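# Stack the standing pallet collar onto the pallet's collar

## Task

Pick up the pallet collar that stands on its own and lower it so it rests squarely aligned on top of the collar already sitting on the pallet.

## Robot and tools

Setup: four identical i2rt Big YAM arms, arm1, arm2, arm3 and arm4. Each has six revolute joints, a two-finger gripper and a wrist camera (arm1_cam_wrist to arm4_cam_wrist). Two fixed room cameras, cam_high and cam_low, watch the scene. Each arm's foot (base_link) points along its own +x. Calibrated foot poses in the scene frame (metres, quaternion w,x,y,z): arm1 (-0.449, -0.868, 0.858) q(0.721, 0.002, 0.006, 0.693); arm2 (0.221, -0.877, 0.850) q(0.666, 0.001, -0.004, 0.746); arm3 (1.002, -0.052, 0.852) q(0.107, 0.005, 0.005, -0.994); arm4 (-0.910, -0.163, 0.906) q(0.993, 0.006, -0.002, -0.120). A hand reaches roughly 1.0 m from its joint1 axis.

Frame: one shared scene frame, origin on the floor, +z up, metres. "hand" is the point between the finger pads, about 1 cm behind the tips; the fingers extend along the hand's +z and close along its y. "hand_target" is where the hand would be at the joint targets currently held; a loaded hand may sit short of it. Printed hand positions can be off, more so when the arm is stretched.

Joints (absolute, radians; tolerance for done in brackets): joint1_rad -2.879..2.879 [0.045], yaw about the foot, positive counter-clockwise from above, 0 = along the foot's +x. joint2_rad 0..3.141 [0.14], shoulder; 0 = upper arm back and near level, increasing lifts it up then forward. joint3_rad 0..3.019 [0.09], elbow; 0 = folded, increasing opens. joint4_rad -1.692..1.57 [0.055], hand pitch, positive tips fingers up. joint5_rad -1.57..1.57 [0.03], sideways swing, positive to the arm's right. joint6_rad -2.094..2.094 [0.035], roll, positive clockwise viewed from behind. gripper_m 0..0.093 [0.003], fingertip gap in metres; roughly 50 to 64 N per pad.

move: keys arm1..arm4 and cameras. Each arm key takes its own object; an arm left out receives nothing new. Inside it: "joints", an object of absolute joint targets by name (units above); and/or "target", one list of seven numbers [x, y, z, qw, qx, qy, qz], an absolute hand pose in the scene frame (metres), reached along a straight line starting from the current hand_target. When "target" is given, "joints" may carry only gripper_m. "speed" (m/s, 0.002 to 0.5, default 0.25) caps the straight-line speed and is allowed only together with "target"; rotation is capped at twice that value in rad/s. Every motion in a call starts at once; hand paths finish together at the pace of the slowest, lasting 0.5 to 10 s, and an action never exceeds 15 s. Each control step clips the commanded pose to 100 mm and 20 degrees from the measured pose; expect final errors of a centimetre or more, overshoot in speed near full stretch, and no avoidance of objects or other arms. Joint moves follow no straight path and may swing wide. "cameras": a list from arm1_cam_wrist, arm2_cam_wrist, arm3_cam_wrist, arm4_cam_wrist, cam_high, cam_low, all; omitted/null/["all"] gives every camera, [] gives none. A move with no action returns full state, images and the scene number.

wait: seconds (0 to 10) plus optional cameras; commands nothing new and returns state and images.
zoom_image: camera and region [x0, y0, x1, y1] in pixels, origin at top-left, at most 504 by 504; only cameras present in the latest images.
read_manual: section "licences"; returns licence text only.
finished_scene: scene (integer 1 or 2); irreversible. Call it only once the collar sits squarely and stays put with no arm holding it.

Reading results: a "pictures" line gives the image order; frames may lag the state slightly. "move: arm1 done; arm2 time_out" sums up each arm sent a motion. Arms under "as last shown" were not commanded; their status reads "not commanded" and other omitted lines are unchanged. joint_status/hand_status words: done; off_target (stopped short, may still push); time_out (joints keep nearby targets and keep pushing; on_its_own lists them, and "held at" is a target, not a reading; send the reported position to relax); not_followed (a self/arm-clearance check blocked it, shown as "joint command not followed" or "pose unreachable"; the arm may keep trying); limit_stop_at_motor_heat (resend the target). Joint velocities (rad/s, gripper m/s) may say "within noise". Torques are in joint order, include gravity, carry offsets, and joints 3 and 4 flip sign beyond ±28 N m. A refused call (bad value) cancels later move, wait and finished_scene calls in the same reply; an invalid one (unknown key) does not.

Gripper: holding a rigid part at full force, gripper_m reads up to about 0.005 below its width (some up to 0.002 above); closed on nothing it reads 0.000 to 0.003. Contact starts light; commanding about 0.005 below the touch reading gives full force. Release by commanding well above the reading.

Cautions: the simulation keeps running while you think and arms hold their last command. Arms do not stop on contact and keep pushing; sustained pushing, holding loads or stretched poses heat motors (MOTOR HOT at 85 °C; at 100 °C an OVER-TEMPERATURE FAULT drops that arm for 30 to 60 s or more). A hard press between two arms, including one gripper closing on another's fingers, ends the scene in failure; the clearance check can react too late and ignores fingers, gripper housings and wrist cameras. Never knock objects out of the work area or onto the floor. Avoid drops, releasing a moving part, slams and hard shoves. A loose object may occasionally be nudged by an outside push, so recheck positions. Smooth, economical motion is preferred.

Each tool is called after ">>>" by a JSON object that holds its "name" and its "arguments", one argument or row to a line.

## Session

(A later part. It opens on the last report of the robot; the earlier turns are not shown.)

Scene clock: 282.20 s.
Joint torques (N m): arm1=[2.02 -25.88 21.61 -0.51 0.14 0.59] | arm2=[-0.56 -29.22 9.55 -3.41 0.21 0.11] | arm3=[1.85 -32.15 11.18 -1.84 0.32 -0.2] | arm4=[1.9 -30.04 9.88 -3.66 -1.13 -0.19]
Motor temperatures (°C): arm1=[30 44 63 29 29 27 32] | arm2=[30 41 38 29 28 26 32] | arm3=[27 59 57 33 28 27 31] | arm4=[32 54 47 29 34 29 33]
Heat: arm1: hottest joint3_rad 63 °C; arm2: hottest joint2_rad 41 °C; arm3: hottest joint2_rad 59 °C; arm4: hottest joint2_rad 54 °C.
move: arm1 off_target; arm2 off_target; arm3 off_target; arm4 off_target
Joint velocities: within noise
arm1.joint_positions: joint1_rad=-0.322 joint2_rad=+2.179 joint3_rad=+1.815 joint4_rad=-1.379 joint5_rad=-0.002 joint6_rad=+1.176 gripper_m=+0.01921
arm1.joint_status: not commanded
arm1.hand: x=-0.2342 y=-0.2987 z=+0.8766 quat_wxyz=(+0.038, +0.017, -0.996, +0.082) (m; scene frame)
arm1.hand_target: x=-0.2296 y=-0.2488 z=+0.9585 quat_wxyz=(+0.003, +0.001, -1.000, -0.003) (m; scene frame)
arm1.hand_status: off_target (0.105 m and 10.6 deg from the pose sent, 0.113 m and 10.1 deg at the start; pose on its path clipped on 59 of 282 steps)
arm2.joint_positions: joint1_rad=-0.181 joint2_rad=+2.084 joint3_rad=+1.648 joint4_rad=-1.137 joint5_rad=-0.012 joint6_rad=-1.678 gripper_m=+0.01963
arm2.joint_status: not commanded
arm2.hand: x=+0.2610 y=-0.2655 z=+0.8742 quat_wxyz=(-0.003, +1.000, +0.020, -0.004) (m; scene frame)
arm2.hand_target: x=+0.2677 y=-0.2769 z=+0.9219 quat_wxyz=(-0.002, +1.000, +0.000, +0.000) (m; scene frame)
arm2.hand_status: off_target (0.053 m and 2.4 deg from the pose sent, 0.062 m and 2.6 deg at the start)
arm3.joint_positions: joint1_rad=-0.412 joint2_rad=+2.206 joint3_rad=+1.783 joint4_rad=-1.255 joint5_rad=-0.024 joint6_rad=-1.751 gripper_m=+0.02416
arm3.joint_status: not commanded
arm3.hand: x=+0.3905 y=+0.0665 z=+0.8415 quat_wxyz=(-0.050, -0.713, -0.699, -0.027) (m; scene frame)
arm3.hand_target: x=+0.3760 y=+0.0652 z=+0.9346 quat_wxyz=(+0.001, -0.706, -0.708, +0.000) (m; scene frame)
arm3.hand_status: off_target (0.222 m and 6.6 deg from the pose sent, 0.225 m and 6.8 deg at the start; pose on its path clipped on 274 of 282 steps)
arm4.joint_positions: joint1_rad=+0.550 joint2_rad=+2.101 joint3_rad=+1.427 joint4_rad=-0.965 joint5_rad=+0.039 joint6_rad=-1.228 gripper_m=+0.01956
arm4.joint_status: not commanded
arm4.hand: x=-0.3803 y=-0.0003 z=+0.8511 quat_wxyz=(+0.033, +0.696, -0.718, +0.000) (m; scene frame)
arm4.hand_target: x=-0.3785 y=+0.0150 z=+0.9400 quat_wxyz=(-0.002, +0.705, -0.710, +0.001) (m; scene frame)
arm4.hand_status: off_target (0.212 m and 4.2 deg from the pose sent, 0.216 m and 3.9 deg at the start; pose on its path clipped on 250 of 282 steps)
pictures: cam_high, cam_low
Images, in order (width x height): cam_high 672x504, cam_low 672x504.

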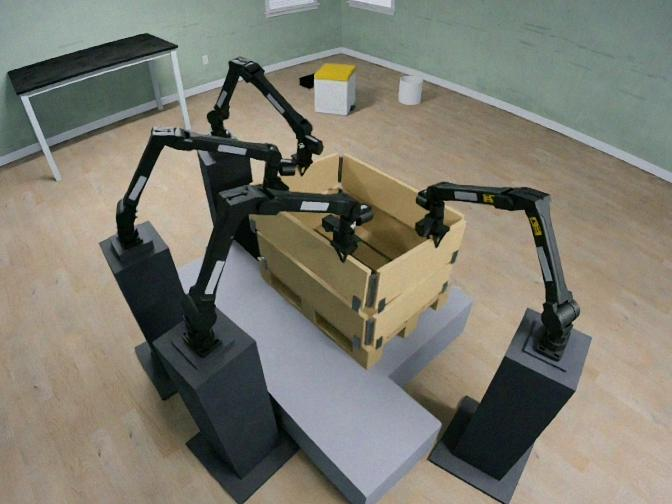

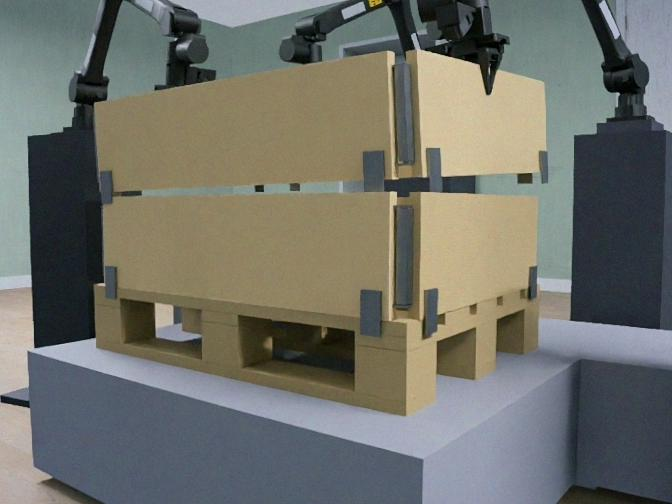

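>>> {"name": "move", "arguments": {
  "arm1": {"target":[-0.215,-0.235,0.885,0,0,1,0],"speed":0.03},
  "arm2": {"target":[0.268,-0.278,0.865,0,1,0,0],"speed":0.03},
  "arm3": {"target":[0.350,0.060,0.905,0,0.7071,0.7071,0],"speed":0.03},
  "arm4": {"target":[-0.375,0.050,0.905,0,-0.7071,0.7071,0],"speed":0.03},
  "cameras": ["cam_high","cam_low"]
}}

>>> {"name": "zoom_image", "arguments": {
  "camera": "cam_low",
  "region": [350, 20, 600, 360]
}}

>>> {"name": "zoom_image", "arguments": {
  "camera": "cam_low",
  "region": [80, 60, 330, 320]
}}

>>> {"name": "zoom_image", "arguments": {
  "camera": "cam_high",
  "region": [220, 130, 480, 370]
}}

Scene clock: 294.57 s.
Joint torques (N m): arm1=[0.97 -20.25 18.25 3.75 0.24 0.46] | arm2=[-0.5 -24.35 6.54 -0.79 0.22 0.06] | arm3=[2.61 -26.81 15.39 -1.55 0.22 -0.02] | arm4=[6.01 -24.7 11.25 -1.7 -1.24 0.12]
Motor temperatures (°C): arm1=[30 46 65 29 29 27 32] | arm2=[30 41 38 29 28 26 32] | arm3=[27 60 57 32 29 26 31] | arm4=[32 53 47 29 34 29 33]
Heat: arm1: hottest joint3_rad 65 °C; arm2: hottest joint2_rad 41 °C; arm3: hottest joint2_rad 60 °C; arm4: hottest joint2_rad 53 °C.
move: arm1 off_target; arm2 off_target; arm3 off_target; arm4 off_target
Joint velocities: within noise
arm1.joint_positions: joint1_rad=-0.322 joint2_rad=+2.191 joint3_rad=+1.815 joint4_rad=-1.363 joint5_rad=-0.002 joint6_rad=+1.176 gripper_m=+0.01921
arm1.joint_status: not commanded
arm1.hand: x=-0.2335 y=-0.2961 z=+0.8687 quat_wxyz=(+0.037, +0.017, -0.996, +0.080) (m; scene frame)
arm1.hand_target: x=-0.2180 y=-0.2415 z=+0.8906 quat_wxyz=(+0.002, +0.001, -1.000, +0.000) (m; scene frame)
arm1.hand_status: off_target (0.066 m and 10.3 deg from the pose sent, 0.067 m and 10.6 deg at the start)
arm2.joint_positions: joint1_rad=-0.181 joint2_rad=+2.087 joint3_rad=+1.618 joint4_rad=-1.086 joint5_rad=-0.012 joint6_rad=-1.675 gripper_m=+0.01963
arm2.joint_status: not commanded
arm2.hand: x=+0.2611 y=-0.2655 z=+0.8618 quat_wxyz=(-0.012, +1.000, +0.019, -0.003) (m; scene frame)
arm2.hand_target: x=+0.2678 y=-0.2782 z=+0.8649 quat_wxyz=(+0.001, +1.000, +0.001, +0.000) (m; scene frame)
arm2.hand_status: off_target (0.015 m and 2.5 deg from the pose sent, 0.017 m and 2.4 deg at the start)
arm3.joint_positions: joint1_rad=-0.406 joint2_rad=+2.218 joint3_rad=+1.775 joint4_rad=-1.235 joint5_rad=-0.024 joint6_rad=-1.748 gripper_m=+0.02413
arm3.joint_status: not commanded
arm3.hand: x=+0.3899 y=+0.0633 z=+0.8314 quat_wxyz=(-0.050, -0.712, -0.700, -0.027) (m; scene frame)
arm3.hand_target: x=+0.3560 y=+0.0588 z=+0.9051 quat_wxyz=(+0.000, -0.708, -0.706, +0.002) (m; scene frame)
arm3.hand_status: off_target (0.084 m and 6.6 deg from the pose sent, 0.076 m and 6.6 deg at the start)
arm4.joint_positions: joint1_rad=+0.557 joint2_rad=+2.108 joint3_rad=+1.427 joint4_rad=-0.962 joint5_rad=+0.037 joint6_rad=-1.227 gripper_m=+0.01956
arm4.joint_status: not commanded
arm4.hand: x=-0.3821 y=+0.0034 z=+0.8472 quat_wxyz=(+0.034, +0.697, -0.716, -0.001) (m; scene frame)
arm4.hand_target: x=-0.3775 y=+0.0481 z=+0.9027 quat_wxyz=(-0.001, +0.711, -0.703, -0.001) (m; scene frame)
arm4.hand_status: off_target (0.075 m and 4.2 deg from the pose sent, 0.074 m and 4.2 deg at the start)
pictures: cam_high, cam_low
Images, in order (width x height): cam_high 672x504, cam_low 672x504.

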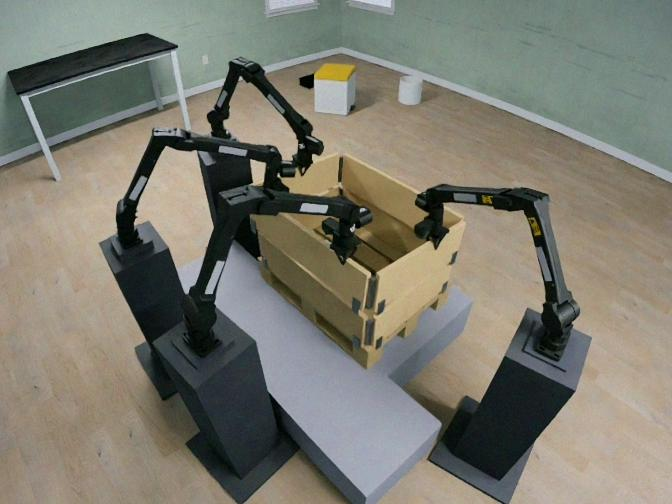

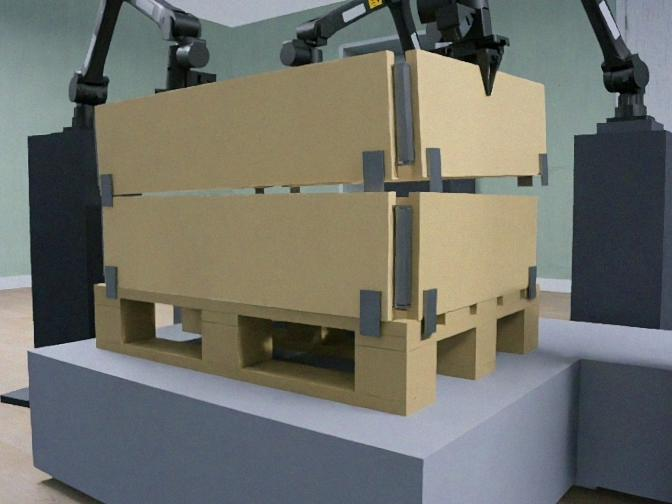

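Scaled by 1.482 from the camera's 672x504 image, which has a finer 960x720 frame.

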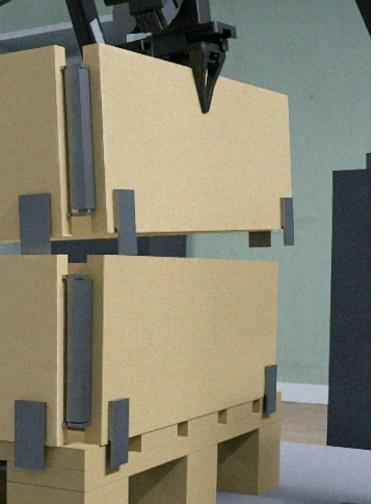

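Scaled by 1.938 from the camera's 672x504 image, which has a finer 960x720 frame.

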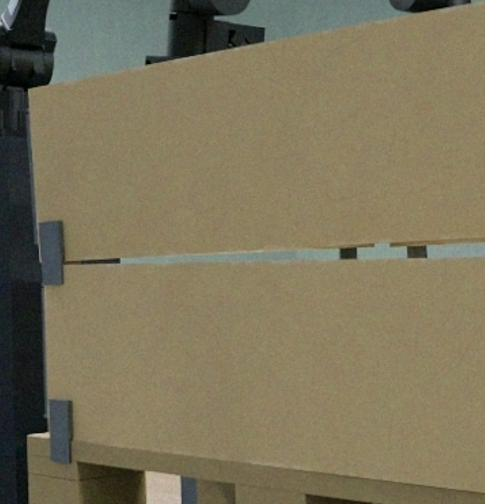

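Scaled by 1.938 from the camera's 672x504 image, which has a finer 960x720 frame.

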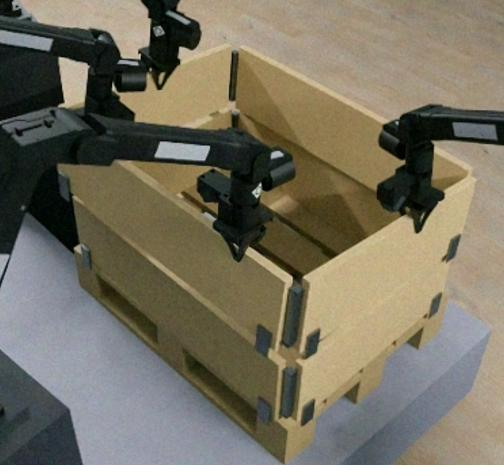

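>>> {"name": "move", "arguments": {
  "arm1": {"target":[-0.215,-0.225,0.870,0,0,1,0],"speed":0.03},
  "arm2": {"target":[0.268,-0.278,0.850,0,1,0,0],"speed":0.03},
  "arm3": {"target":[0.355,0.060,0.900,0,0.7071,0.7071,0],"speed":0.03},
  "arm4": {"target":[-0.380,0.070,0.875,0,-0.7071,0.7071,0],"speed":0.03},
  "cameras": ["cam_high","cam_low"]
}}

>>> {"name": "zoom_image", "arguments": {
  "camera": "cam_low",
  "region": [350, 20, 600, 360]
}}

>>> {"name": "zoom_image", "arguments": {
  "camera": "cam_low",
  "region": [350, 120, 460, 250]
}}

>>> {"name": "zoom_image", "arguments": {
  "camera": "cam_high",
  "region": [220, 130, 480, 370]
}}

Scene clock: 301.60 s.
Joint torques (N m): arm1=[1.26 -18.37 20.04 4.27 0.23 0.51] | arm2=[-0.5 -23.06 6.38 -0.27 0.21 0.06] | arm3=[2.43 -27.58 13.53 -1.13 0.14 -0.08] | arm4=[8.82 -21.71 10.37 -0.09 -1.32 0.5]
Motor temperatures (°C): arm1=[30 47 65 29 29 27 32] | arm2=[30 41 38 29 28 26 32] | arm3=[27 60 58 32 28 26 31] | arm4=[32 52 48 28 34 29 33]
Heat: arm1: hottest joint3_rad 65 °C; arm2: hottest joint2_rad 41 °C; arm3: hottest joint2_rad 60 °C; arm4: hottest joint2_rad 52 °C.
move: arm1 off_target; arm2 off_target; arm3 off_target; arm4 off_target
Joint velocities: within noise
arm1.joint_positions: joint1_rad=-0.322 joint2_rad=+2.200 joint3_rad=+1.815 joint4_rad=-1.360 joint5_rad=-0.003 joint6_rad=+1.176 gripper_m=+0.01937
arm1.joint_status: not commanded
arm1.hand: x=-0.2339 y=-0.2963 z=+0.8634 quat_wxyz=(+0.039, +0.017, -0.996, +0.082) (m; scene frame)
arm1.hand_target: x=-0.2187 y=-0.2331 z=+0.8768 quat_wxyz=(+0.003, +0.001, -1.000, -0.001) (m; scene frame)
arm1.hand_status: off_target (0.074 m and 10.6 deg from the pose sent, 0.073 m and 10.3 deg at the start)
arm2.joint_positions: joint1_rad=-0.181 joint2_rad=+2.090 joint3_rad=+1.607 joint4_rad=-1.066 joint5_rad=-0.012 joint6_rad=-1.674 gripper_m=+0.01963
arm2.joint_status: not commanded
arm2.hand: x=+0.2611 y=-0.2659 z=+0.8561 quat_wxyz=(-0.014, +1.000, +0.018, -0.003) (m; scene frame)
arm2.hand_target: x=+0.2678 y=-0.2778 z=+0.8499 quat_wxyz=(+0.000, +1.000, +0.000, +0.000) (m; scene frame)
arm2.hand_status: off_target (0.015 m and 2.6 deg from the pose sent, 0.019 m and 2.5 deg at the start)
arm3.joint_positions: joint1_rad=-0.405 joint2_rad=+2.222 joint3_rad=+1.775 joint4_rad=-1.229 joint5_rad=-0.020 joint6_rad=-1.746 gripper_m=+0.02430
arm3.joint_status: not commanded
arm3.hand: x=+0.3890 y=+0.0633 z=+0.8289 quat_wxyz=(-0.048, -0.712, -0.700, -0.028) (m; scene frame)
arm3.hand_target: x=+0.3594 y=+0.0590 z=+0.8995 quat_wxyz=(+0.000, -0.707, -0.707, +0.001) (m; scene frame)
arm3.hand_status: off_target (0.079 m and 6.4 deg from the pose sent, 0.077 m and 6.6 deg at the start)
arm4.joint_positions: joint1_rad=+0.559 joint2_rad=+2.113 joint3_rad=+1.427 joint4_rad=-0.955 joint5_rad=+0.037 joint6_rad=-1.223 gripper_m=+0.01946
arm4.joint_status: not commanded
arm4.hand: x=-0.3817 y=+0.0049 z=+0.8443 quat_wxyz=(+0.033, +0.697, -0.716, -0.001) (m; scene frame)
arm4.hand_target: x=-0.3839 y=+0.0672 z=+0.8746 quat_wxyz=(+0.000, +0.708, -0.706, -0.003) (m; scene frame)
arm4.hand_status: off_target (0.072 m and 4.1 deg from the pose sent, 0.072 m and 4.2 deg at the start)
pictures: cam_high, cam_low
Images, in order (width x height): cam_high 672x504, cam_low 672x504.

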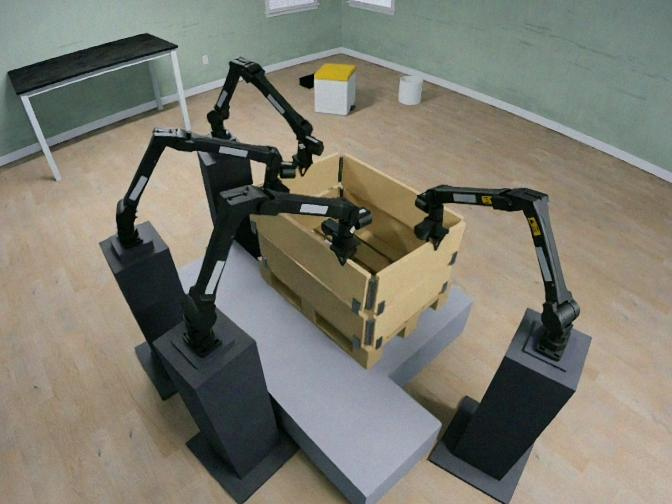

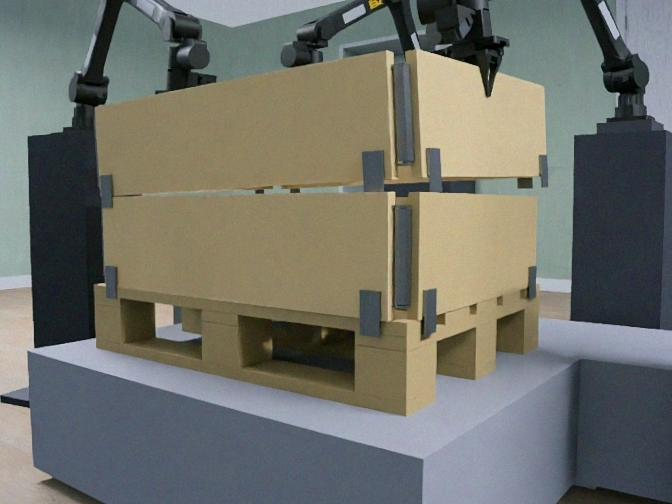

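Scaled by 1.482 from the camera's 672x504 image, which has a finer 960x720 frame.

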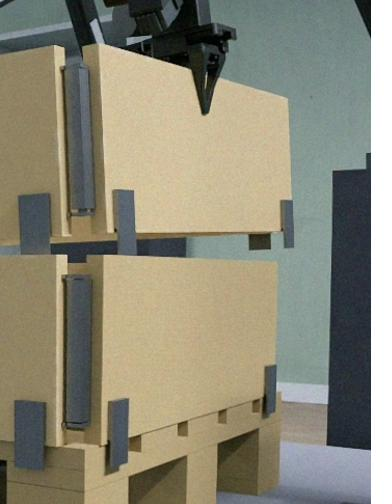

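Scaled by 3.877 from the camera's 672x504 image, which has a finer 960x720 frame.

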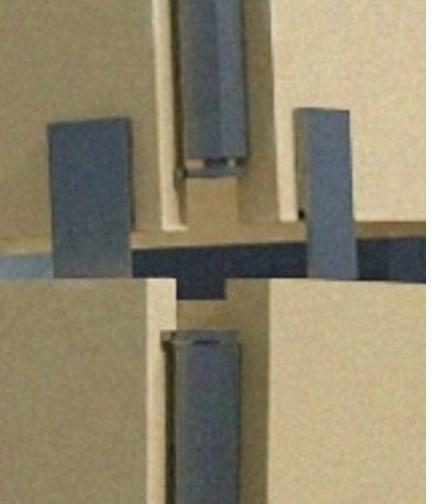

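Scaled by 1.938 from the camera's 672x504 image, which has a finer 960x720 frame.

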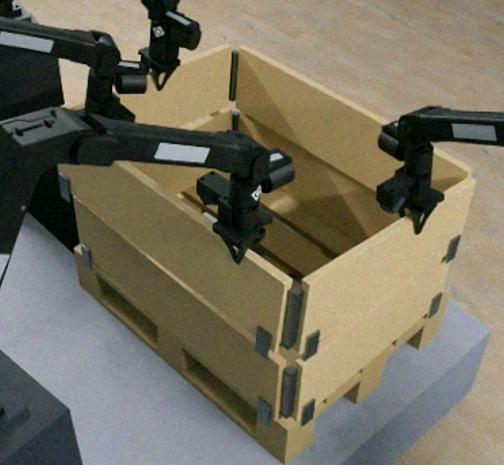

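>>> {"name": "move", "arguments": {
  "arm1": {"target":[-0.225,-0.235,0.91,0,0,1,0],"speed":0.04},
  "arm2": {"target":[0.265,-0.278,0.885,0,1,0,0],"speed":0.04},
  "arm3": {"joints":{"joint2_rad":2.13,"joint3_rad":1.98,"joint4_rad":-1.42}},
  "arm4": {"joints":{"joint2_rad":1.89,"joint3_rad":1.505,"joint4_rad":-1.186}},
  "cameras": ["cam_high","cam_low"]
}}

>>> {"name": "zoom_image", "arguments": {
  "camera": "cam_low",
  "region": [350, 20, 600, 360]
}}

>>> {"name": "zoom_image", "arguments": {
  "camera": "cam_high",
  "region": [220, 130, 480, 370]
}}

Scene clock: 318.13 s.
Joint torques (N m): arm1=[1.44 -22.36 19.1 2.1 0.31 0.53] | arm2=[-0.62 -26.05 7.95 -2.11 0.32 0.04] | arm3=[2.49 -32.21 16.87 -3.82 0.14 -0.08] | arm4=[7.82 -35.14 13.18 -6.17 -1.52 0.43]
Motor temperatures (°C): arm1=[30 46 65 29 29 27 33] | arm2=[30 45 37 29 28 26 32] | arm3=[27 57 60 32 28 26 32] | arm4=[32 50 48 28 35 29 33]
Heat: arm1: hottest joint3_rad 65 °C; arm2: hottest joint2_rad 45 °C; arm3: hottest joint3_rad 60 °C; arm4: hottest joint2_rad 50 °C.
move: arm1 off_target; arm2 off_target; arm3 time_out; arm4 time_out
Joint velocities: within noise
arm1.joint_positions: joint1_rad=-0.315 joint2_rad=+2.186 joint3_rad=+1.815 joint4_rad=-1.361 joint5_rad=-0.003 joint6_rad=+1.186 gripper_m=+0.01938
arm1.joint_status: not commanded
arm1.hand: x=-0.2375 y=-0.2935 z=+0.8718 quat_wxyz=(+0.036, +0.016, -0.996, +0.077) (m; scene frame)
arm1.hand_target: x=-0.2274 y=-0.2417 z=+0.9145 quat_wxyz=(+0.001, +0.000, -1.000, -0.001) (m; scene frame)
arm1.hand_status: off_target (0.071 m and 9.9 deg from the pose sent, 0.077 m and 10.6 deg at the start)
arm2.joint_positions: joint1_rad=-0.175 joint2_rad=+2.085 joint3_rad=+1.621 joint4_rad=-1.089 joint5_rad=-0.015 joint6_rad=-1.667 gripper_m=+0.01963
arm2.joint_status: not commanded
arm2.hand: x=+0.2573 y=-0.2646 z=+0.8643 quat_wxyz=(-0.013, +1.000, +0.017, -0.005) (m; scene frame)
arm2.hand_target: x=+0.2648 y=-0.2774 z=+0.8843 quat_wxyz=(-0.001, +1.000, +0.000, +0.000) (m; scene frame)
arm2.hand_status: off_target (0.026 m and 2.5 deg from the pose sent, 0.032 m and 2.6 deg at the start)
arm3.joint_positions: joint1_rad=-0.405 joint2_rad=+2.253 joint3_rad=+1.852 joint4_rad=-1.310 joint5_rad=-0.020 joint6_rad=-1.755 gripper_m=+0.02566
arm3.joint_status: joint3_rad time_out (moved +0.077 of +0.205); joint4_rad time_out (moved -0.081 of -0.191); the others done
arm3.on_its_own: joint3_rad reads +1.852 and still pushes toward +1.965 since a time_out; joint4_rad reads -1.310 and still pushes toward -1.420 since a time_out
arm3.hand: x=+0.3826 y=+0.0645 z=+0.8370 quat_wxyz=(-0.063, -0.708, -0.702, -0.038) (m; scene frame)
arm3.hand_target: x=+0.3573 y=+0.0587 z=+0.9542 quat_wxyz=(-0.008, -0.704, -0.710, -0.005) (m; scene frame)
arm3.hand_status: not commanded
arm4.joint_positions: joint1_rad=+0.569 joint2_rad=+2.106 joint3_rad=+1.437 joint4_rad=-0.999 joint5_rad=+0.043 joint6_rad=-1.217 gripper_m=+0.02001
arm4.joint_status: joint2_rad time_out (moved -0.008 of -0.223); joint4_rad time_out (moved -0.044 of -0.231); the others done
arm4.on_its_own: joint1_rad reads +0.569 and still pushes toward +0.654 since a time_out; joint2_rad reads +2.106 and still pushes toward +1.890 since a time_out; joint4_rad reads -0.999 and still pushes toward -1.186 since a time_out; joint5_rad reads +0.043 and still pushes toward +0.004 since a time_out; joint6_rad reads -1.217 and still pushes toward -1.159 since a time_out
arm4.hand: x=-0.3874 y=+0.0075 z=+0.8520 quat_wxyz=(+0.047, +0.698, -0.714, -0.004) (m; scene frame)
arm4.hand_target: x=-0.3973 y=+0.0600 z=+0.9917 quat_wxyz=(-0.007, +0.708, -0.706, +0.000) (m; scene frame)
arm4.hand_status: not commanded
pictures: cam_high, cam_low
Images, in order (width x height): cam_high 672x504, cam_low 672x504.

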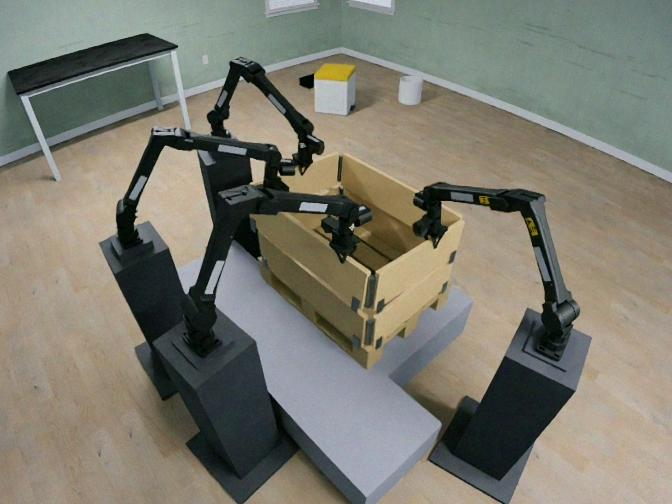

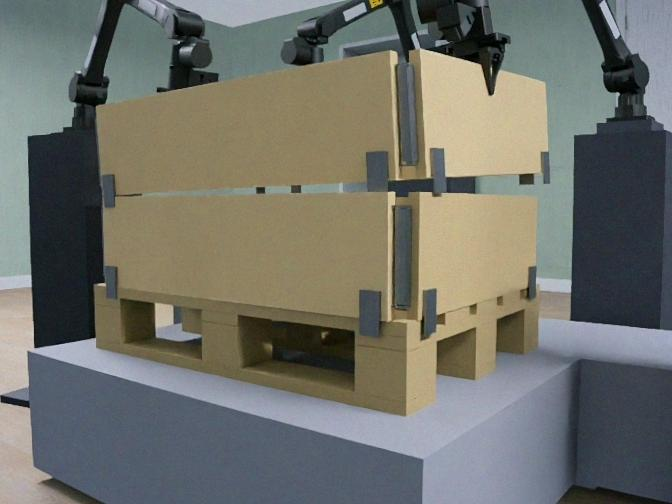

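Scaled by 1.482 from the camera's 672x504 image, which has a finer 960x720 frame.

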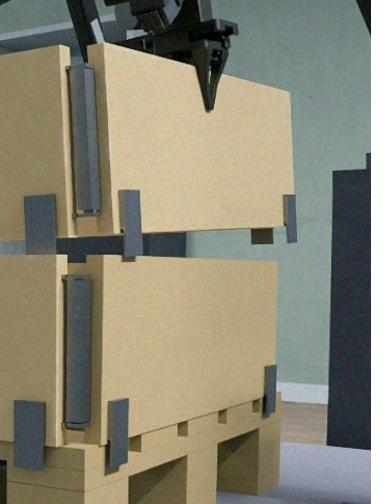

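Scaled by 1.938 from the camera's 672x504 image, which has a finer 960x720 frame.

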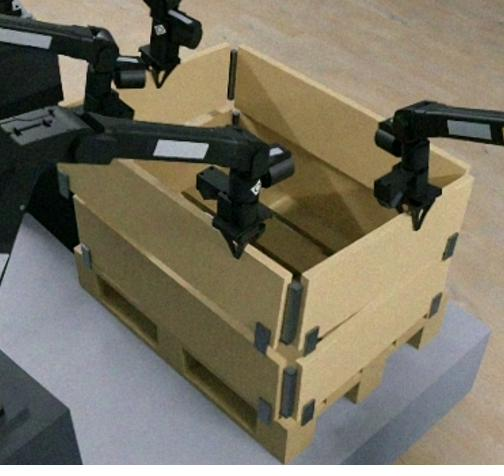

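>>> {"name": "move", "arguments": {
  "arm1": {"target":[-0.220,-0.195,0.91,0,0,1,0],"speed":0.04},
  "arm2": {"target":[0.265,-0.260,0.885,0,1,0,0],"speed":0.04},
  "arm3": {"joints":{"joint2_rad":2.13,"joint3_rad":1.98,"joint4_rad":-1.42}},
  "arm4": {"joints":{"joint1_rad":0.72,"joint2_rad":1.89,"joint3_rad":1.505,"joint4_rad":-1.186}},
  "cameras": ["cam_high","cam_low"]
}}

>>> {"name": "zoom_image", "arguments": {
  "camera": "cam_low",
  "region": [350, 20, 600, 360]
}}

>>> {"name": "zoom_image", "arguments": {
  "camera": "cam_high",
  "region": [220, 130, 480, 370]
}}

>>> {"name": "zoom_image", "arguments": {
  "camera": "cam_low",
  "region": [350, 120, 460, 250]
}}

Scene clock: 327.00 s.
Joint torques (N m): arm1=[1.32 -18.84 24.81 2.84 0.33 0.25] | arm2=[-1.03 -23.24 10.07 -1.18 0.42 -0.15] | arm3=[2.61 -32.32 16.9 -3.47 0.36 -0.03] | arm4=[9.35 -34.61 12.7 -5.85 -2.19 -0.01]
Motor temperatures (°C): arm1=[30 46 66 29 29 27 33] | arm2=[30 45 37 29 28 26 32] | arm3=[27 59 65 33 28 26 32] | arm4=[32 52 48 29 36 29 33]
Heat: arm1: hottest joint3_rad 66 °C; arm2: hottest joint2_rad 45 °C; arm3: hottest joint3_rad 65 °C; arm4: hottest joint2_rad 52 °C.
move: arm1 off_target; arm2 off_target; arm3 time_out; arm4 time_out
Joint velocities: within noise
arm1.joint_positions: joint1_rad=-0.300 joint2_rad=+2.234 joint3_rad=+1.941 joint4_rad=-1.464 joint5_rad=-0.003 joint6_rad=+1.224 gripper_m=+0.01937
arm1.joint_status: not commanded
arm1.hand: x=-0.2406 y=-0.2753 z=+0.8870 quat_wxyz=(+0.038, +0.004, -0.995, +0.090) (m; scene frame)
arm1.hand_target: x=-0.2249 y=-0.2076 z=+0.9176 quat_wxyz=(+0.001, +0.000, -1.000, -0.001) (m; scene frame)
arm1.hand_status: off_target (0.086 m and 11.2 deg from the pose sent, 0.107 m and 9.9 deg at the start)
arm2.joint_positions: joint1_rad=-0.167 joint2_rad=+2.090 joint3_rad=+1.671 joint4_rad=-1.145 joint5_rad=-0.017 joint6_rad=-1.635 gripper_m=+0.01965
arm2.joint_status: not commanded
arm2.hand: x=+0.2524 y=-0.2583 z=+0.8783 quat_wxyz=(-0.008, +1.000, +0.005, -0.006) (m; scene frame)
arm2.hand_target: x=+0.2650 y=-0.2600 z=+0.8849 quat_wxyz=(+0.000, +1.000, -0.005, +0.000) (m; scene frame)
arm2.hand_status: off_target (0.014 m and 1.3 deg from the pose sent, 0.023 m and 2.5 deg at the start)
arm3.joint_positions: joint1_rad=-0.408 joint2_rad=+2.253 joint3_rad=+1.868 joint4_rad=-1.322 joint5_rad=-0.027 joint6_rad=-1.760 gripper_m=+0.02567
arm3.joint_status: joint3_rad time_out (moved +0.016 of +0.128); joint4_rad time_out (moved -0.012 of -0.110); the others done
arm3.on_its_own: joint3_rad reads +1.868 and still pushes toward +1.980 since a time_out; joint4_rad reads -1.322 and still pushes toward -1.420 since a time_out
arm3.hand: x=+0.3797 y=+0.0656 z=+0.8420 quat_wxyz=(-0.063, -0.708, -0.703, -0.034) (m; scene frame)
arm3.hand_target: x=+0.3533 y=+0.0594 z=+0.9597 quat_wxyz=(-0.003, -0.704, -0.710, -0.001) (m; scene frame)
arm3.hand_status: not commanded
arm4.joint_positions: joint1_rad=+0.619 joint2_rad=+2.096 joint3_rad=+1.443 joint4_rad=-1.011 joint5_rad=+0.062 joint6_rad=-1.167 gripper_m=+0.01973
arm4.joint_status: joint1_rad time_out (moved +0.050 of +0.151); joint2_rad time_out (moved -0.009 of -0.216); joint4_rad time_out (moved -0.012 of -0.187); the others done
arm4.on_its_own: joint1_rad reads +0.619 and still pushes toward +0.720 since a time_out; joint2_rad reads +2.096 and still pushes toward +1.890 since a time_out; joint4_rad reads -1.011 and still pushes toward -1.186 since a time_out; joint5_rad reads +0.062 and still pushes toward +0.004 since a time_out
arm4.hand: x=-0.3937 y=+0.0311 z=+0.8596 quat_wxyz=(+0.048, +0.698, -0.714, +0.008) (m; scene frame)
arm4.hand_target: x=-0.4141 y=+0.0931 z=+0.9920 quat_wxyz=(-0.006, +0.730, -0.683, +0.000) (m; scene frame)
arm4.hand_status: not commanded
pictures: cam_high, cam_low
Images, in order (width x height): cam_high 672x504, cam_low 672x504.

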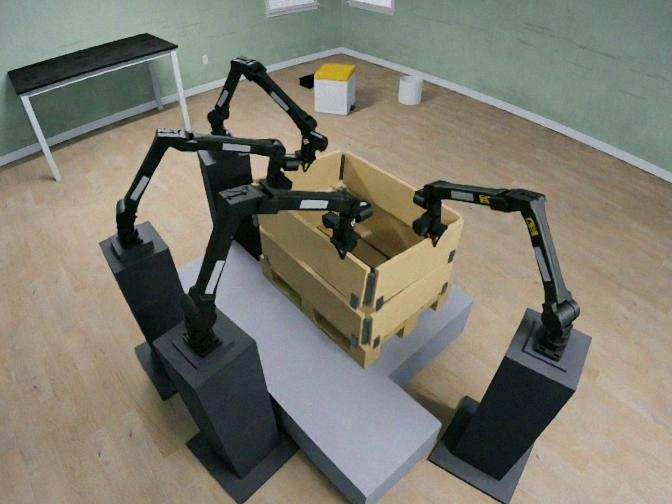

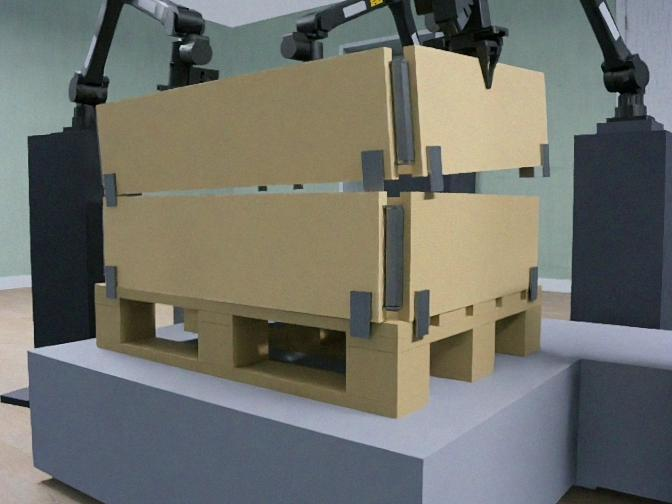

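Scaled by 1.482 from the camera's 672x504 image, which has a finer 960x720 frame.

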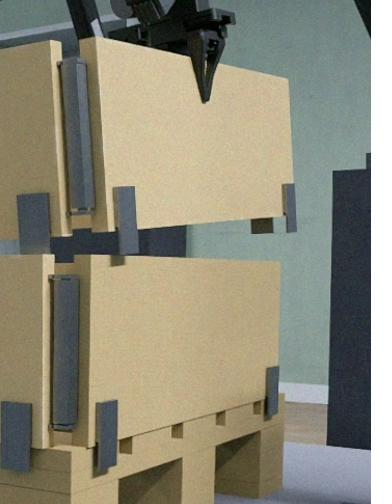

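Scaled by 1.938 from the camera's 672x504 image, which has a finer 960x720 frame.

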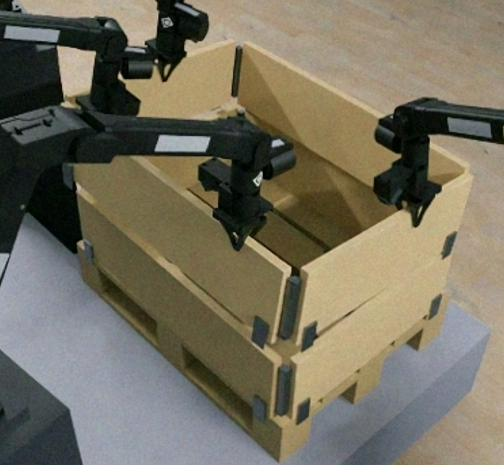

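Scaled by 3.877 from the camera's 672x504 image, which has a finer 960x720 frame.

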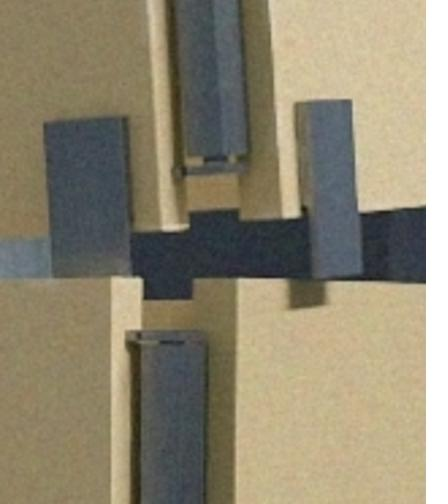

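>>> {"name": "move", "arguments": {
  "arm1": {"target":[-0.235,-0.255,0.935,0,0,1,0],"speed":0.04},
  "arm2": {"target":[0.255,-0.260,0.905,0,1,0,0],"speed":0.04},
  "arm3": {"joints":{"joint2_rad":2.06,"joint3_rad":1.98,"joint4_rad":-1.45}},
  "arm4": {"joints":{"joint1_rad":0.64,"joint2_rad":1.78,"joint3_rad":1.5,"joint4_rad":-1.29}},
  "cameras": ["cam_high","cam_low"]
}}

>>> {"name": "zoom_image", "arguments": {
  "camera": "cam_low",
  "region": [350, 20, 600, 360]
}}

>>> {"name": "zoom_image", "arguments": {
  "camera": "cam_high",
  "region": [220, 130, 480, 370]
}}

>>> {"name": "zoom_image", "arguments": {
  "camera": "cam_low",
  "region": [350, 120, 460, 250]
}}

>>> {"name": "zoom_image", "arguments": {
  "camera": "cam_low",
  "region": [80, 60, 330, 320]
}}

Scene clock: 336.10 s.
Joint torques (N m): arm1=[0.56 -23.3 10.21 1.37 0.54 -0.01] | arm2=[0.32 -23.24 11.17 -1.44 0.56 -0.37] | arm3=[1.73 -35.66 13.59 -3.74 -0.23 0.12] | arm4=[-0.09 -33.44 12.14 -5.18 -0.04 0.3]
Motor temperatures (°C): arm1=[30 46 69 29 29 27 33] | arm2=[30 46 37 29 28 26 32] | arm3=[27 60 66 33 28 26 32] | arm4=[32 53 49 30 38 29 33]
Heat: arm1: hottest joint3_rad 69 °C; arm2: hottest joint2_rad 46 °C; arm3: hottest joint3_rad 66 °C; arm4: hottest joint2_rad 53 °C.
move: arm1 off_target; arm2 off_target; arm3 time_out; arm4 time_out
Joint velocities: within noise
arm1.joint_positions: joint1_rad=-0.298 joint2_rad=+2.139 joint3_rad=+1.876 joint4_rad=-1.352 joint5_rad=-0.006 joint6_rad=+1.242 gripper_m=+0.01891
arm1.joint_status: not commanded
arm1.hand: x=-0.2381 y=-0.2629 z=+0.9200 quat_wxyz=(+0.016, -0.004, -1.000, +0.023) (m; scene frame)
arm1.hand_target: x=-0.2352 y=-0.2546 z=+0.9348 quat_wxyz=(+0.000, +0.000, -1.000, -0.001) (m; scene frame)
arm1.hand_status: off_target (0.017 m and 3.2 deg from the pose sent, 0.052 m and 11.2 deg at the start)
arm2.joint_positions: joint1_rad=-0.168 joint2_rad=+2.070 joint3_rad=+1.678 joint4_rad=-1.180 joint5_rad=-0.021 joint6_rad=-1.605 gripper_m=+0.01965
arm2.joint_status: not commanded
arm2.hand: x=+0.2521 y=-0.2621 z=+0.8928 quat_wxyz=(-0.004, +1.000, -0.011, -0.009) (m; scene frame)
arm2.hand_target: x=+0.2546 y=-0.2603 z=+0.9051 quat_wxyz=(+0.000, +1.000, +0.000, +0.000) (m; scene frame)
arm2.hand_status: off_target (0.013 m and 1.6 deg from the pose sent, 0.027 m and 1.3 deg at the start)
arm3.joint_positions: joint1_rad=-0.397 joint2_rad=+2.219 joint3_rad=+1.914 joint4_rad=-1.339 joint5_rad=-0.001 joint6_rad=-1.775 gripper_m=+0.02533
arm3.joint_status: joint2_rad time_out (moved -0.035 of -0.193); joint4_rad time_out (moved -0.017 of -0.128); the others done
arm3.on_its_own: joint2_rad reads +2.219 and still pushes toward +2.060 since a time_out; joint4_rad reads -1.339 and still pushes toward -1.450 since a time_out
arm3.hand: x=+0.3619 y=+0.0659 z=+0.8793 quat_wxyz=(-0.030, -0.699, -0.714, -0.027) (m; scene frame)
arm3.hand_target: x=+0.3601 y=+0.0595 z=+1.0042 quat_wxyz=(+0.017, -0.704, -0.710, +0.007) (m; scene frame)
arm3.hand_status: not commanded
arm4.joint_positions: joint1_rad=+0.644 joint2_rad=+1.980 joint3_rad=+1.453 joint4_rad=-1.136 joint5_rad=+0.002 joint6_rad=-1.202 gripper_m=+0.01939
arm4.joint_status: joint2_rad time_out (moved -0.116 of -0.316); joint4_rad time_out (moved -0.124 of -0.279); the others done
arm4.on_its_own: joint2_rad reads +1.980 and still pushes toward +1.780 since a time_out; joint4_rad reads -1.136 and still pushes toward -1.290 since a time_out; joint6_rad reads -1.202 and still pushes toward -1.159 since a time_out
arm4.hand: x=-0.4112 y=+0.0494 z=+0.9262 quat_wxyz=(+0.036, +0.719, -0.694, -0.019) (m; scene frame)
arm4.hand_target: x=-0.4187 y=+0.0425 z=+1.0473 quat_wxyz=(-0.006, +0.703, -0.711, -0.001) (m; scene frame)
arm4.hand_status: not commanded
pictures: cam_high, cam_low
Images, in order (width x height): cam_high 672x504, cam_low 672x504.

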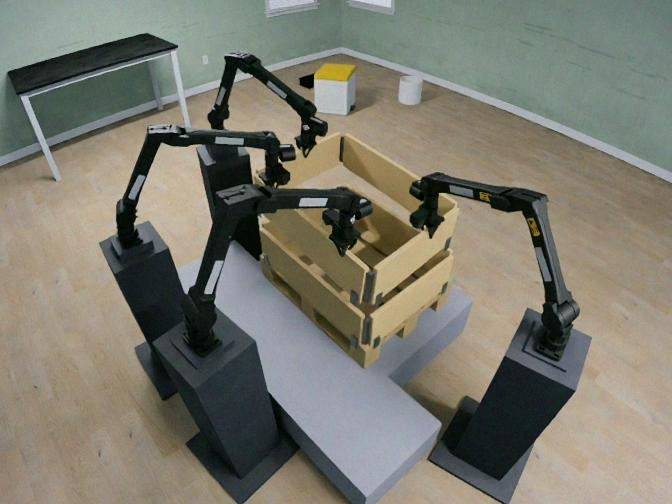

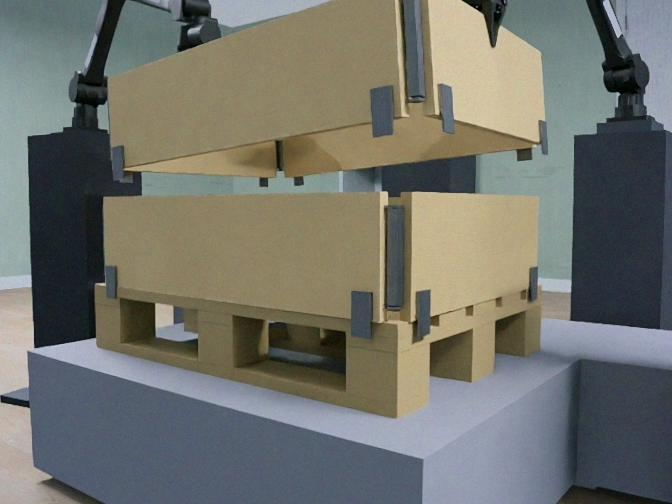

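Scaled by 1.482 from the camera's 672x504 image, which has a finer 960x720 frame.

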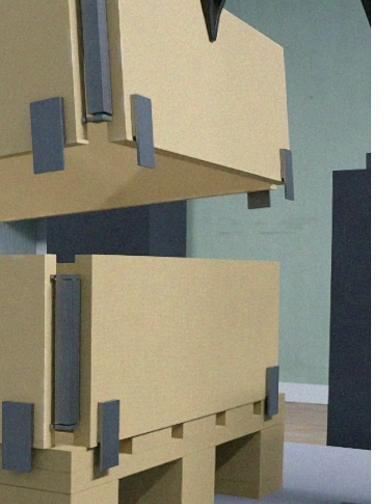

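Scaled by 1.938 from the camera's 672x504 image, which has a finer 960x720 frame.

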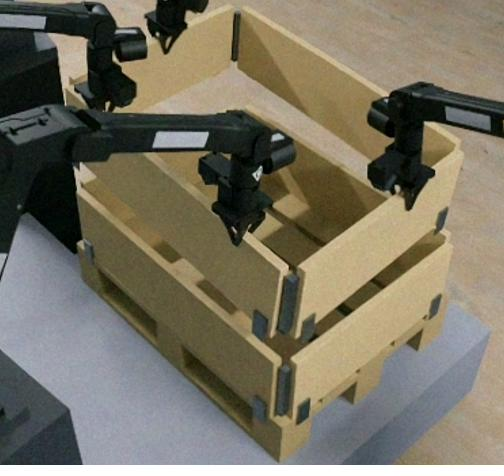

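Scaled by 3.877 from the camera's 672x504 image, which has a finer 960x720 frame.

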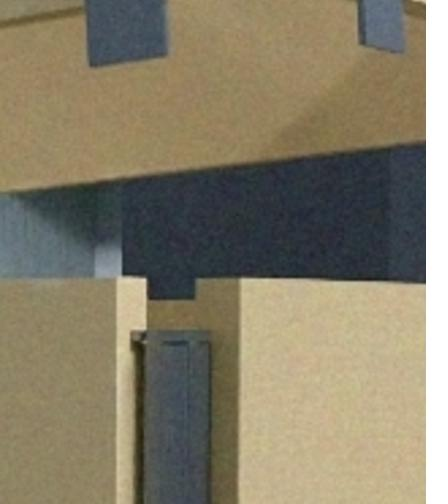

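Scaled by 1.938 from the camera's 672x504 image, which has a finer 960x720 frame.

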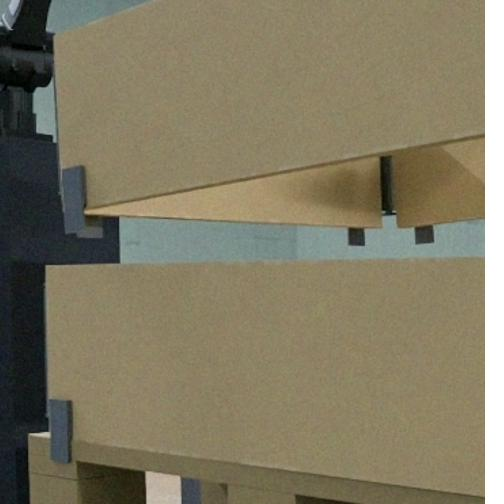

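>>> {"name": "move", "arguments": {
  "arm1": {"target":[-0.230,-0.283,0.915,0,0,1,0],"speed":0.03},
  "arm2": {"target":[0.268,-0.278,0.900,0,1,0,0],"speed":0.03},
  "arm3": {"target":[0.390,0.058,0.990,0,0.7071,0.7071,0],"speed":0.03},
  "arm4": {"target":[-0.385,0.024,0.985,0,-0.7071,0.7071,0],"speed":0.03},
  "cameras": ["cam_high","cam_low"]
}}

>>> {"name": "zoom_image", "arguments": {
  "camera": "cam_low",
  "region": [350, 20, 600, 360]
}}

>>> {"name": "zoom_image", "arguments": {
  "camera": "cam_high",
  "region": [220, 130, 480, 370]
}}

>>> {"name": "zoom_image", "arguments": {
  "camera": "cam_low",
  "region": [80, 60, 330, 320]
}}

Scene clock: 352.50 s.
Joint torques (N m): arm1=[-0.62 -23.18 10.02 1.22 0.05 0.11] | arm2=[-1.08 -26.11 8.42 -0.76 0.32 -0.29] | arm3=[1.03 -33.67 8.31 -2.97 0.19 -0.02] | arm4=[0.5 -28.69 12.45 -3.32 -0.63 -0.1]
Motor temperatures (°C): arm1=[30 47 65 29 30 27 33] | arm2=[30 44 37 29 28 26 32] | arm3=[27 67 66 33 28 26 32] | arm4=[32 57 51 30 35 29 33]
Heat: arm1: hottest joint3_rad 65 °C; arm2: hottest joint2_rad 44 °C; arm3: hottest joint2_rad 67 °C; arm4: hottest joint2_rad 57 °C.
move: arm1 off_target; arm2 off_target; arm3 off_target; arm4 off_target
Joint velocities: within noise
arm1.joint_positions: joint1_rad=-0.306 joint2_rad=+2.097 joint3_rad=+1.734 joint4_rad=-1.263 joint5_rad=+0.009 joint6_rad=+1.206 gripper_m=+0.01883
arm1.joint_status: not commanded
arm1.hand: x=-0.2397 y=-0.2906 z=+0.8948 quat_wxyz=(+0.011, +0.011, -0.999, +0.030) (m; scene frame)
arm1.hand_target: x=-0.2298 y=-0.2835 z=+0.9150 quat_wxyz=(-0.001, +0.001, -1.000, +0.001) (m; scene frame)
arm1.hand_status: off_target (0.024 m and 3.9 deg from the pose sent, 0.022 m and 3.2 deg at the start)
arm2.joint_positions: joint1_rad=-0.173 joint2_rad=+2.072 joint3_rad=+1.631 joint4_rad=-1.160 joint5_rad=-0.013 joint6_rad=-1.637 gripper_m=+0.01964
arm2.joint_status: not commanded
arm2.hand: x=+0.2554 y=-0.2764 z=+0.8753 quat_wxyz=(+0.011, +1.000, +0.003, -0.006) (m; scene frame)
arm2.hand_target: x=+0.2680 y=-0.2781 z=+0.8992 quat_wxyz=(+0.000, +1.000, +0.000, +0.000) (m; scene frame)
arm2.hand_status: off_target (0.028 m and 1.4 deg from the pose sent, 0.024 m and 1.6 deg at the start)
arm3.joint_positions: joint1_rad=-0.392 joint2_rad=+2.189 joint3_rad=+1.779 joint4_rad=-1.215 joint5_rad=-0.030 joint6_rad=-1.746 gripper_m=+0.02373
arm3.joint_status: not commanded
arm3.hand: x=+0.3780 y=+0.0550 z=+0.8492 quat_wxyz=(-0.030, -0.708, -0.706, -0.010) (m; scene frame)
arm3.hand_target: x=+0.3857 y=+0.0558 z=+0.9398 quat_wxyz=(-0.002, -0.710, -0.704, +0.004) (m; scene frame)
arm3.hand_status: off_target (0.141 m and 3.7 deg from the pose sent, 0.115 m and 4.7 deg at the start; pose on its path clipped on 91 of 91 steps)
arm4.joint_positions: joint1_rad=+0.584 joint2_rad=+2.032 joint3_rad=+1.423 joint4_rad=-1.054 joint5_rad=+0.026 joint6_rad=-1.227 gripper_m=+0.01936
arm4.joint_status: not commanded
arm4.hand: x=-0.3983 y=+0.0152 z=+0.8878 quat_wxyz=(+0.041, +0.707, -0.706, -0.010) (m; scene frame)
arm4.hand_target: x=-0.3875 y=+0.0226 z=+0.9777 quat_wxyz=(-0.002, +0.707, -0.707, +0.002) (m; scene frame)
arm4.hand_status: off_target (0.098 m and 4.8 deg from the pose sent, 0.069 m and 5.1 deg at the start; pose on its path clipped on 64 of 91 steps)
pictures: cam_high, cam_low
Images, in order (width x height): cam_high 672x504, cam_low 672x504.

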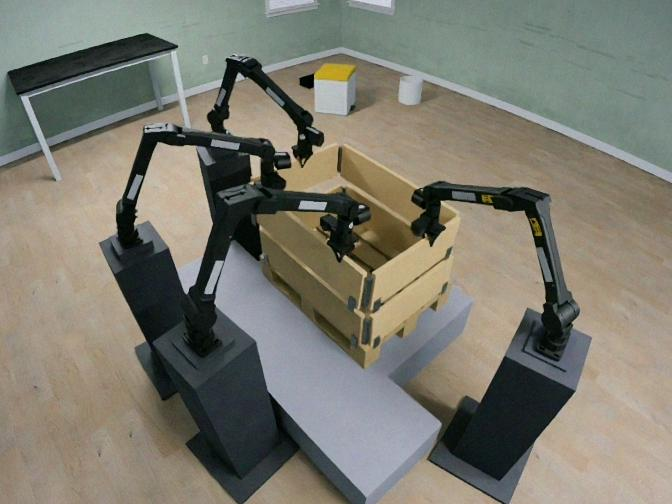

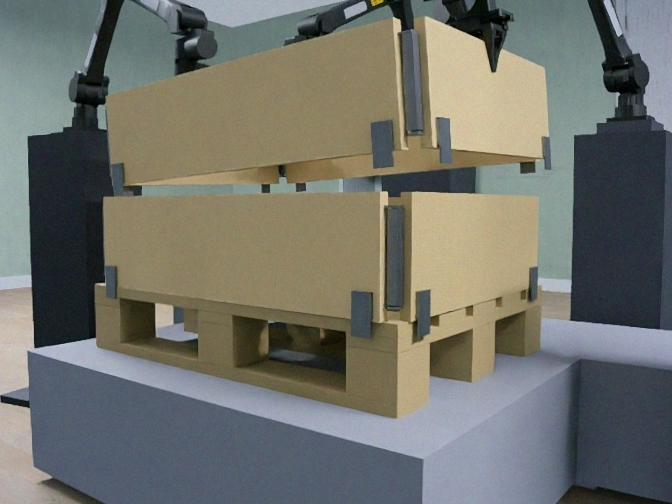

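Scaled by 1.482 from the camera's 672x504 image, which has a finer 960x720 frame.

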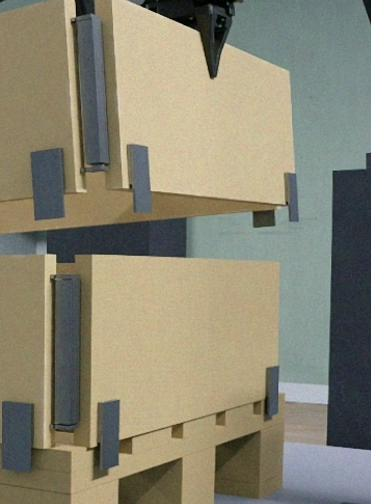

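Scaled by 1.938 from the camera's 672x504 image, which has a finer 960x720 frame.

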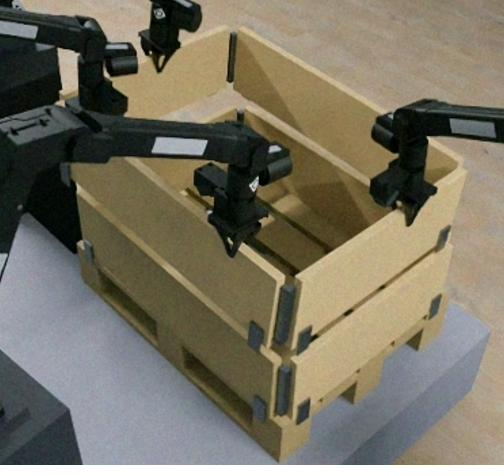

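Scaled by 1.938 from the camera's 672x504 image, which has a finer 960x720 frame.

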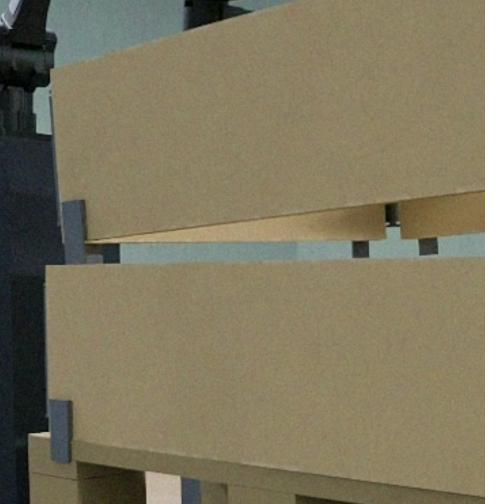

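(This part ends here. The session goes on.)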